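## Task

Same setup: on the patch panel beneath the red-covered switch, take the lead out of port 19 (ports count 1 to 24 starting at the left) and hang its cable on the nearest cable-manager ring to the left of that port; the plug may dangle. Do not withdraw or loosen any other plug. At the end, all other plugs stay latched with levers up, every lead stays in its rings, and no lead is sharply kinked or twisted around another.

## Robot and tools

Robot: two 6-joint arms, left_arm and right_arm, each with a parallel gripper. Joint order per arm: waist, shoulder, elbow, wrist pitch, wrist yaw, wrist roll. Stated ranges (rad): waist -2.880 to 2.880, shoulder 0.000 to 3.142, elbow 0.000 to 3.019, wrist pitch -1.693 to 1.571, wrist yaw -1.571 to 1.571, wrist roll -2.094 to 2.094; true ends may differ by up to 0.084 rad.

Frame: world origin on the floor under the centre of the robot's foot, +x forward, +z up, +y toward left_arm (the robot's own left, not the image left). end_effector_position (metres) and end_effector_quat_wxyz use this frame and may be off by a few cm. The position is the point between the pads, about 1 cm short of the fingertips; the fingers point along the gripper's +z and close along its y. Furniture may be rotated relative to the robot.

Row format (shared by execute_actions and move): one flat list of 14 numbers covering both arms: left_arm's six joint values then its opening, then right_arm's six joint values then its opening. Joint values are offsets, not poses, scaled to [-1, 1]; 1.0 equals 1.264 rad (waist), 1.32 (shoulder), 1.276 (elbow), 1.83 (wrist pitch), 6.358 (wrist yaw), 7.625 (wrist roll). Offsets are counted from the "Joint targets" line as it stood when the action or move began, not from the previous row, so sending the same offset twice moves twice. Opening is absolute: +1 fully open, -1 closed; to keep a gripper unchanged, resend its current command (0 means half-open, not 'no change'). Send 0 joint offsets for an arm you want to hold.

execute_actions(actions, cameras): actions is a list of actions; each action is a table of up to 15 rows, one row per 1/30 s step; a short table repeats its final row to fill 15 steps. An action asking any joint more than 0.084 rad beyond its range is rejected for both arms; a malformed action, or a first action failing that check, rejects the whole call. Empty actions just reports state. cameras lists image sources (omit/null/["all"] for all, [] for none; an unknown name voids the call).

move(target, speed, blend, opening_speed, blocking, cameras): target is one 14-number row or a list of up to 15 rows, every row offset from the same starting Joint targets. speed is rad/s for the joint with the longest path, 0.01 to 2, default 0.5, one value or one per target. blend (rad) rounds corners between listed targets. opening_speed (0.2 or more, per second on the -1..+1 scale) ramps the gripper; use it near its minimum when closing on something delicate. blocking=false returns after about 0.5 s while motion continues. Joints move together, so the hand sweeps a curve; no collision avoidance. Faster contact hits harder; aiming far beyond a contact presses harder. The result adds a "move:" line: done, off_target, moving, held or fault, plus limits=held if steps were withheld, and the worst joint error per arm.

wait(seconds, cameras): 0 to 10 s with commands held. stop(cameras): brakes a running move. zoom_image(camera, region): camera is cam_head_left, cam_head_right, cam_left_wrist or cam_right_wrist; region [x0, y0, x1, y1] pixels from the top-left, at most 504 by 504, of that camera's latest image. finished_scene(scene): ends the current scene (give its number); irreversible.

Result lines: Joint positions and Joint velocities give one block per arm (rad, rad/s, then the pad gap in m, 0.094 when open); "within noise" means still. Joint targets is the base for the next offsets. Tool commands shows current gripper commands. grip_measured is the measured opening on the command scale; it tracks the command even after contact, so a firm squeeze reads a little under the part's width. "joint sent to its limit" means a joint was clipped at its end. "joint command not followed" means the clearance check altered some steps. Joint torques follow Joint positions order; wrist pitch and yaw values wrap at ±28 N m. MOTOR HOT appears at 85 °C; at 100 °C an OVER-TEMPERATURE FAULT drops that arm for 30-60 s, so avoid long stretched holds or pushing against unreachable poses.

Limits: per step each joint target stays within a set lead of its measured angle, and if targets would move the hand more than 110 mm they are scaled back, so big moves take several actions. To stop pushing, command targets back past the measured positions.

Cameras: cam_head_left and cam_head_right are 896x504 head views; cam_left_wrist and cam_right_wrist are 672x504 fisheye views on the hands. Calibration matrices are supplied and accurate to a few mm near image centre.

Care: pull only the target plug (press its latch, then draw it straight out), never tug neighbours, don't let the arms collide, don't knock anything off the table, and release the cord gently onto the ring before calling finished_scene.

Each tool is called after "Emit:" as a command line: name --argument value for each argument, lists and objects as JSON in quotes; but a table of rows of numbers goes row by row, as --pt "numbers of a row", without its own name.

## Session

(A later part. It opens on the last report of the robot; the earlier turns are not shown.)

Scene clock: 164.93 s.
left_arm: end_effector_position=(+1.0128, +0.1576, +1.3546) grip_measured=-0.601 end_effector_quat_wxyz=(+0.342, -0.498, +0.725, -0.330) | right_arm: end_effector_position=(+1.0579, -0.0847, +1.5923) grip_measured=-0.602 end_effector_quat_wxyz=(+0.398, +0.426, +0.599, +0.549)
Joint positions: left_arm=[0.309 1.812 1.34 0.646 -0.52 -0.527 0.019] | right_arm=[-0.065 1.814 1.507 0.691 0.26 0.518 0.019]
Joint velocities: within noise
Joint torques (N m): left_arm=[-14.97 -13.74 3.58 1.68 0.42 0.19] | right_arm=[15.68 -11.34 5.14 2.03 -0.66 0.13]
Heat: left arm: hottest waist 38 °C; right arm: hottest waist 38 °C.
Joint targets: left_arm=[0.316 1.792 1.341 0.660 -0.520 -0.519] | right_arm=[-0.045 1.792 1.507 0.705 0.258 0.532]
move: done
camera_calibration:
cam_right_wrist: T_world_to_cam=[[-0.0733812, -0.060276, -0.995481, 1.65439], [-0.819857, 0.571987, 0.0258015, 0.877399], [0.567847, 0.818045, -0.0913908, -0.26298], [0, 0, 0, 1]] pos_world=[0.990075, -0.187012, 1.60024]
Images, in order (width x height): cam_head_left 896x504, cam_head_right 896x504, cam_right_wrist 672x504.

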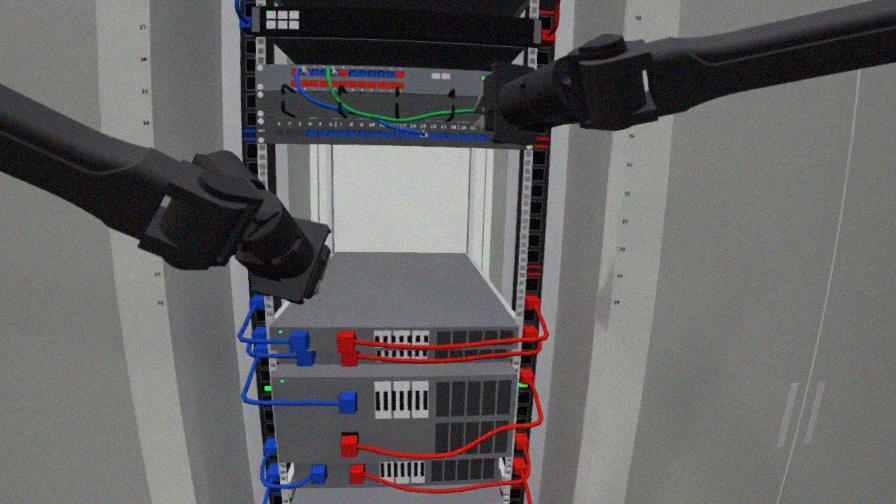

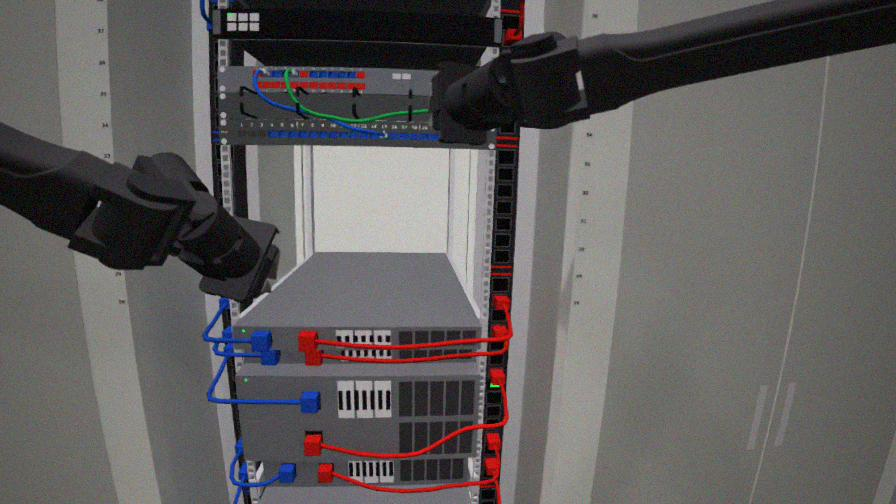

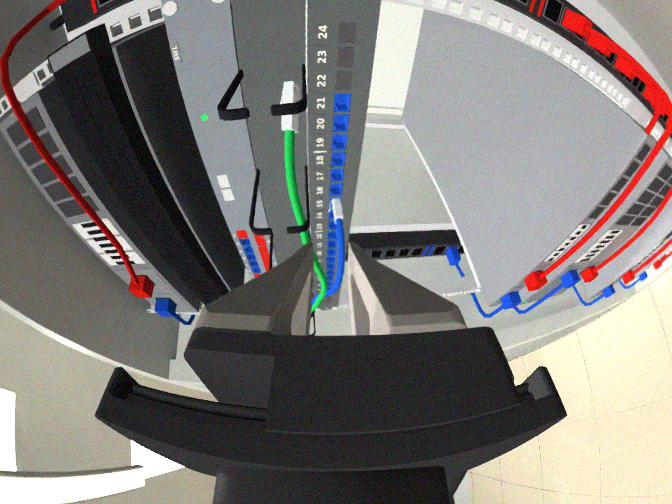

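Emit:
move --target '[0,0,0,0,0,0,-0.6,-0.3,-0.15,-0.2,0,0,0,-0.6]' --speed 0.5

Emit:
zoom_image --camera "cam_head_left" --region '[400, 70, 520, 150]'

Emit:
zoom_image --camera "cam_head_left" --region '[290, 60, 410, 140]'

Emit:
zoom_image --camera "cam_head_right" --region '[370, 70, 490, 150]'

Emit:
zoom_image --camera "cam_head_right" --region '[250, 60, 370, 140]'

Scene clock: 166.70 s.
left_arm: end_effector_position=(+1.0128, +0.1576, +1.3546) grip_measured=-0.601 end_effector_quat_wxyz=(+0.342, -0.498, +0.725, -0.330) | right_arm: end_effector_position=(+1.0386, -0.2703, +1.3952) grip_measured=-0.602 end_effector_quat_wxyz=(+0.409, +0.478, +0.670, +0.395)
Joint positions: left_arm=[0.309 1.812 1.34 0.646 -0.52 -0.527 0.019] | right_arm=[-0.418 1.611 1.252 0.692 0.259 0.519 0.019]
Joint velocities: within noise
Joint torques (N m): left_arm=[-14.97 -13.8 3.56 1.66 0.41 0.19] | right_arm=[9.82 -13.1 4.19 2.28 -0.49 0.17]
Heat: left arm: hottest waist 38 °C; right arm: hottest elbow 38 °C.
Joint targets: left_arm=[0.316 1.792 1.341 0.660 -0.520 -0.519] | right_arm=[-0.425 1.594 1.251 0.704 0.258 0.533]
move: done
camera_calibration:
cam_left_wrist: T_world_to_cam=[[0.496543, -0.283622, 0.820368, -1.5676], [-0.707358, -0.679981, 0.193055, 0.564226], [0.50308, -0.676154, -0.538262, 0.448442], [0, 0, 0, 1]] pos_world=[0.951889, 0.242274, 1.41846]
cam_right_wrist: T_world_to_cam=[[-0.319271, -0.255631, -0.912534, 1.53243], [-0.721173, 0.690242, 0.0589594, 0.856083], [0.614797, 0.676919, -0.404729, 0.232015], [0, 0, 0, 1]] pos_world=[0.964004, -0.356222, 1.44183]

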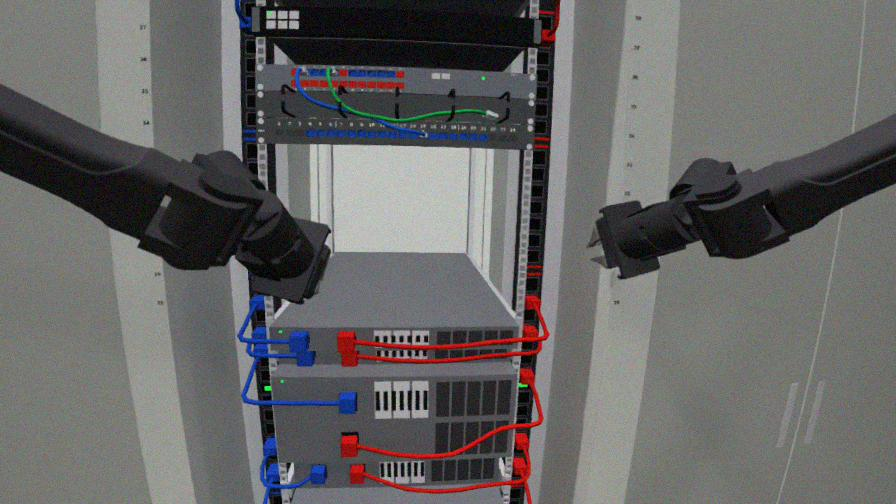

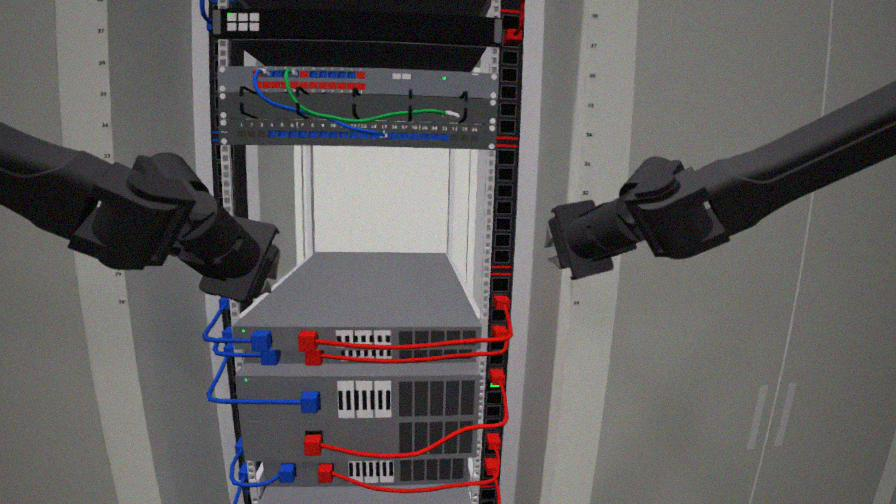

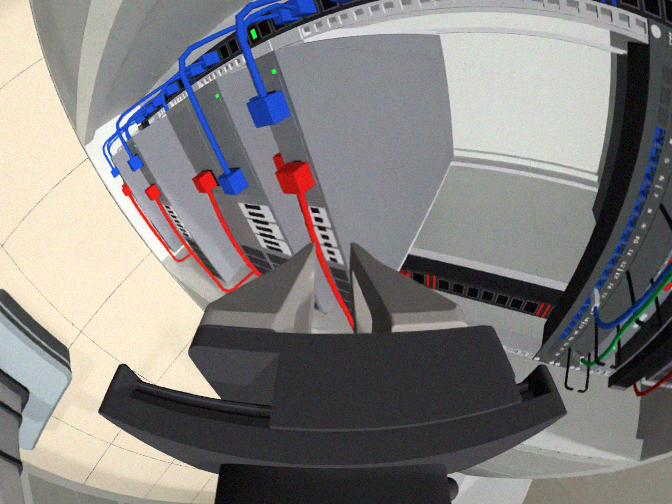

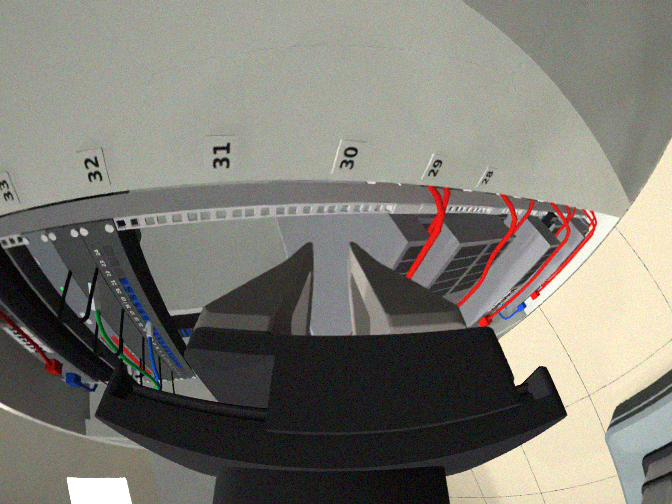

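Scaled by 4.200 from the camera's 896x504 image, which has a finer 1280x720 frame.

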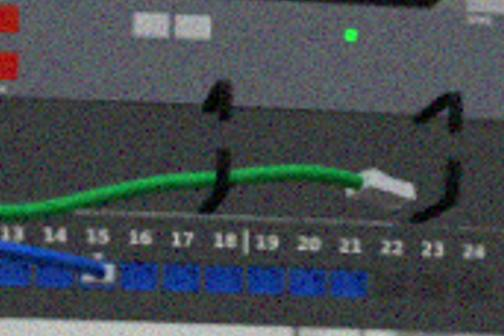

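Scaled by 4.200 from the camera's 896x504 image, which has a finer 1280x720 frame.

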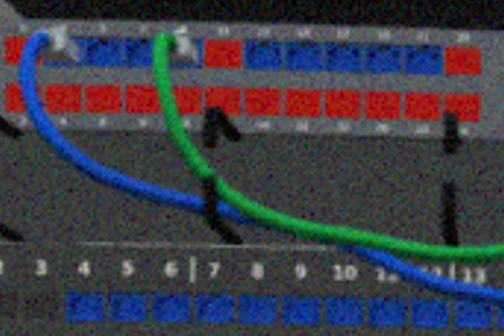

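Scaled by 4.200 from the camera's 896x504 image, which has a finer 1280x720 frame.

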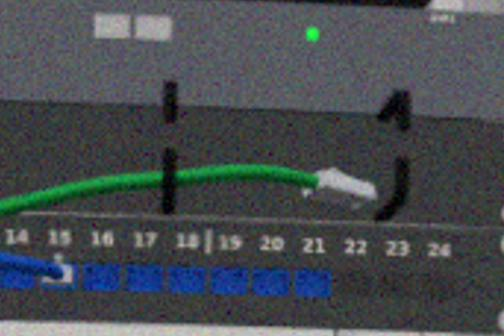

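Scaled by 4.200 from the camera's 896x504 image, which has a finer 1280x720 frame.

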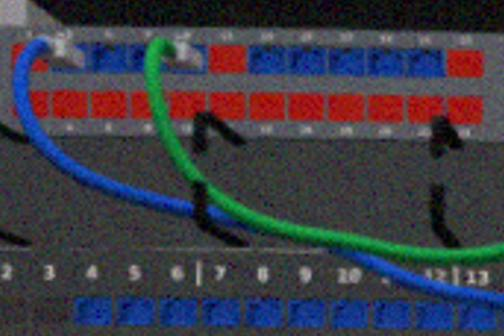

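Emit:
move --target '[-0.379,-0.097,-0.1144,0.1306,-0.0244,0.0087,-0.6,0,0,0,0,0,0,-0.6]' --speed 0.6 --cameras '["cam_left_wrist"]'

Emit:
zoom_image --camera "cam_left_wrist" --region '[300, 20, 460, 250]'

Emit:
zoom_image --camera "cam_left_wrist" --region '[320, 60, 420, 160]'

Scene clock: 168.77 s.
left_arm: end_effector_position=(+0.9287, +0.0929, +1.6424) grip_measured=-0.601 end_effector_quat_wxyz=(+0.371, -0.494, +0.627, -0.475) | right_arm: end_effector_position=(+1.0386, -0.2703, +1.3952) grip_measured=-0.602 end_effector_quat_wxyz=(+0.409, +0.478, +0.670, +0.395)
Joint positions: left_arm=[-0.153 1.674 1.195 0.887 -0.674 -0.462 0.019] | right_arm=[-0.418 1.611 1.252 0.692 0.259 0.519 0.019]
Joint velocities: within noise
Joint torques (N m): left_arm=[-14.92 -6.95 4.62 1.22 0.54 0.24] | right_arm=[9.88 -13.16 4.22 2.28 -0.53 0.14]
Heat: left arm: hottest waist 38 °C; right arm: hottest elbow 38 °C.
Joint targets: left_arm=[-0.163 1.664 1.195 0.899 -0.675 -0.453] | right_arm=[-0.425 1.595 1.251 0.704 0.258 0.533]
move: done
camera_calibration:
cam_left_wrist: T_world_to_cam=[[0.264979, -0.0579523, 0.962511, -1.8197], [-0.746585, -0.644052, 0.166757, 0.481516], [0.610243, -0.762783, -0.213927, -0.0222389], [0, 0, 0, 1]] pos_world=[0.855246, 0.187702, 1.66643]
Images, in order (width x height): cam_left_wrist 672x504.

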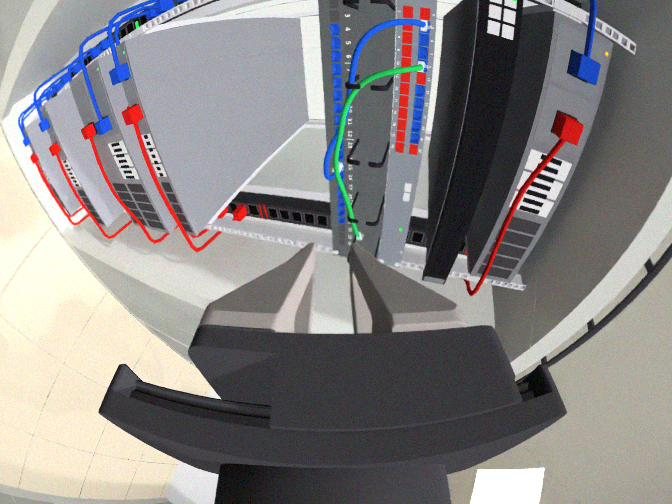

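Scaled by 2.191 from the camera's 672x504 image, which has a finer 960x720 frame.

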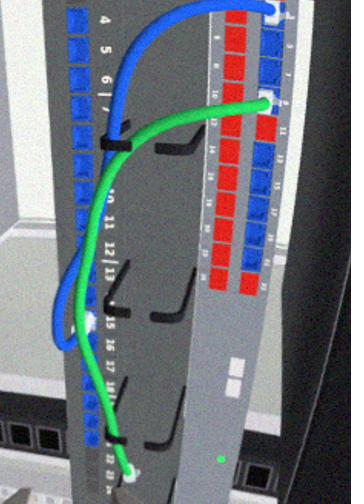

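Scaled by 5.040 from the camera's 672x504 image, which has a finer 960x720 frame.

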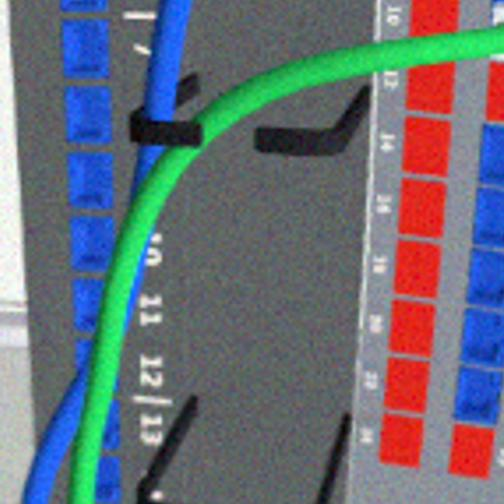

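Emit:
zoom_image --camera "cam_left_wrist" --region '[340, 65, 390, 115]'

Emit:
zoom_image --camera "cam_left_wrist" --region '[330, 190, 390, 250]'

Emit:
wait --seconds 1 --cameras '["cam_head_left","cam_head_right"]'

Emit:
zoom_image --camera "cam_head_left" --region '[325, 80, 365, 120]'

Emit:
zoom_image --camera "cam_head_right" --region '[285, 80, 325, 120]'

Scaled by 10.080 from the camera's 672x504 image, which has a finer 960x720 frame.

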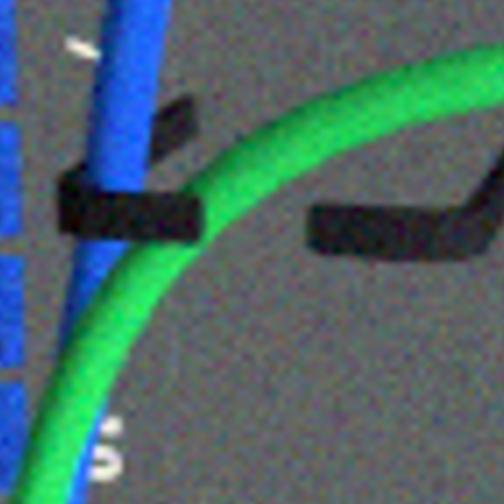

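Scaled by 8.400 from the camera's 672x504 image, which has a finer 960x720 frame.

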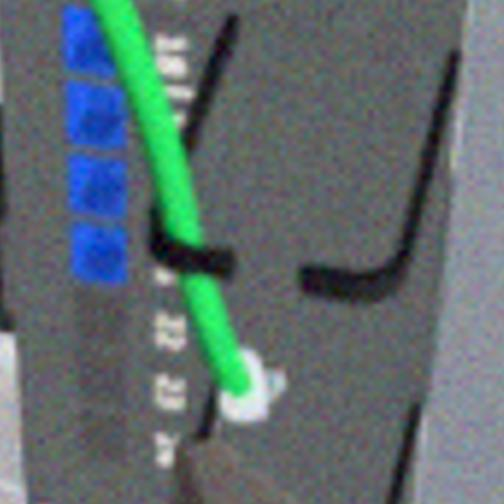

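Scene clock: 170.27 s.
left_arm: end_effector_position=(+0.9287, +0.0929, +1.6424) grip_measured=-0.601 end_effector_quat_wxyz=(+0.371, -0.493, +0.627, -0.475) | right_arm: end_effector_position=(+1.0386, -0.2703, +1.3952) grip_measured=-0.602 end_effector_quat_wxyz=(+0.409, +0.478, +0.670, +0.395)
Joint positions: left_arm=[-0.153 1.674 1.195 0.887 -0.674 -0.461 0.019] | right_arm=[-0.418 1.611 1.252 0.692 0.259 0.519 0.019]
Joint velocities: within noise
Joint torques (N m): left_arm=[-14.92 -6.95 4.63 1.2 0.53 0.22] | right_arm=[9.64 -12.81 4.3 2.3 -0.51 0.11]
Heat: left arm: hottest waist 38 °C; right arm: hottest waist 37 °C.
Joint targets: left_arm=[-0.163 1.664 1.195 0.899 -0.675 -0.453] | right_arm=[-0.425 1.594 1.251 0.704 0.258 0.533]
Tool commands: left_gripper/opening=-0.6 right_gripper/opening=-0.6
wait: 1.00 s; at rest from the start
Images, in order (width x height): cam_head_left 896x504, cam_head_right 896x504.

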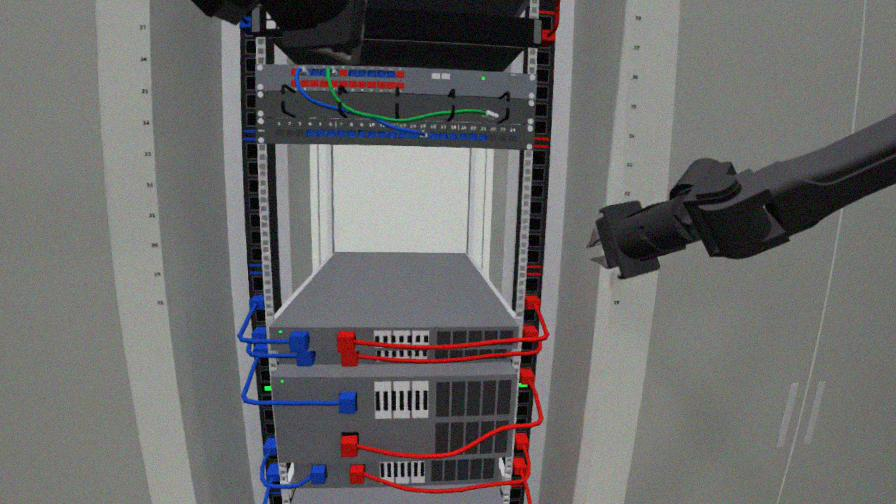

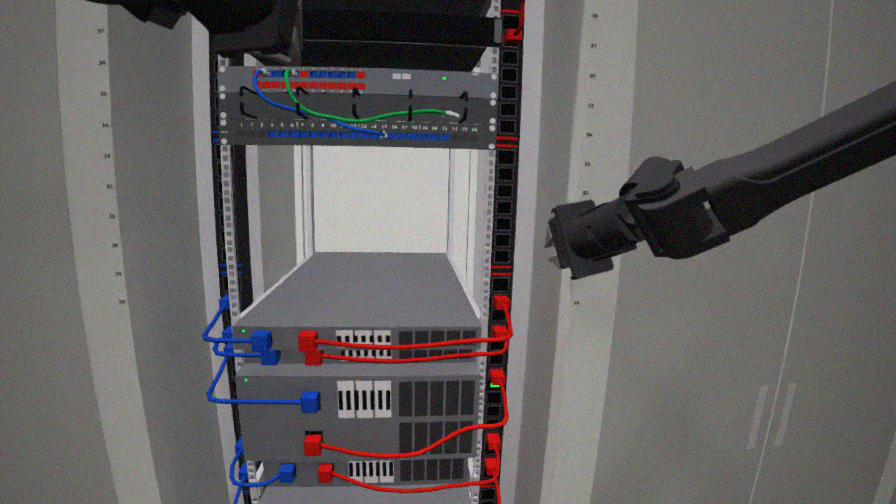

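Scaled by 12.600 from the camera's 896x504 image, which has a finer 1280x720 frame.

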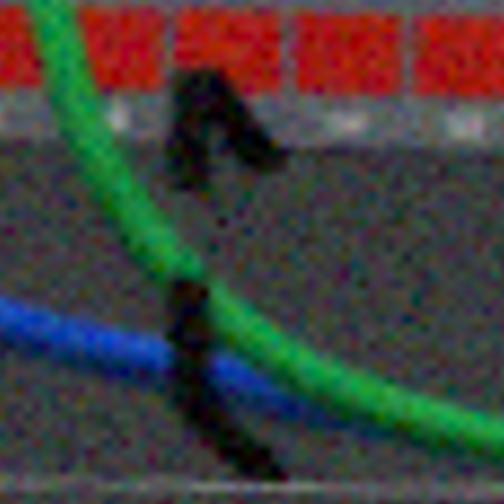

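Scaled by 12.600 from the camera's 896x504 image, which has a finer 1280x720 frame.

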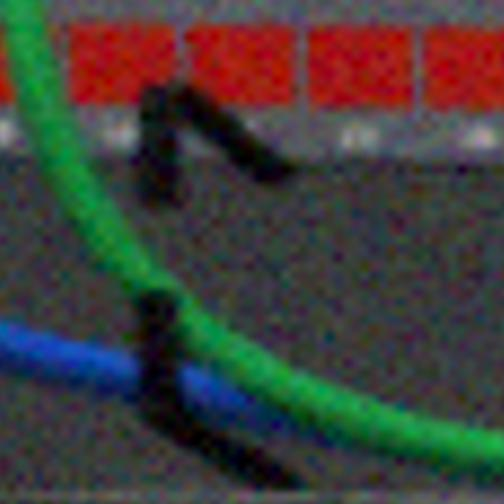

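Emit:
finished_scene --scene 2

The scene is finished: the task was done.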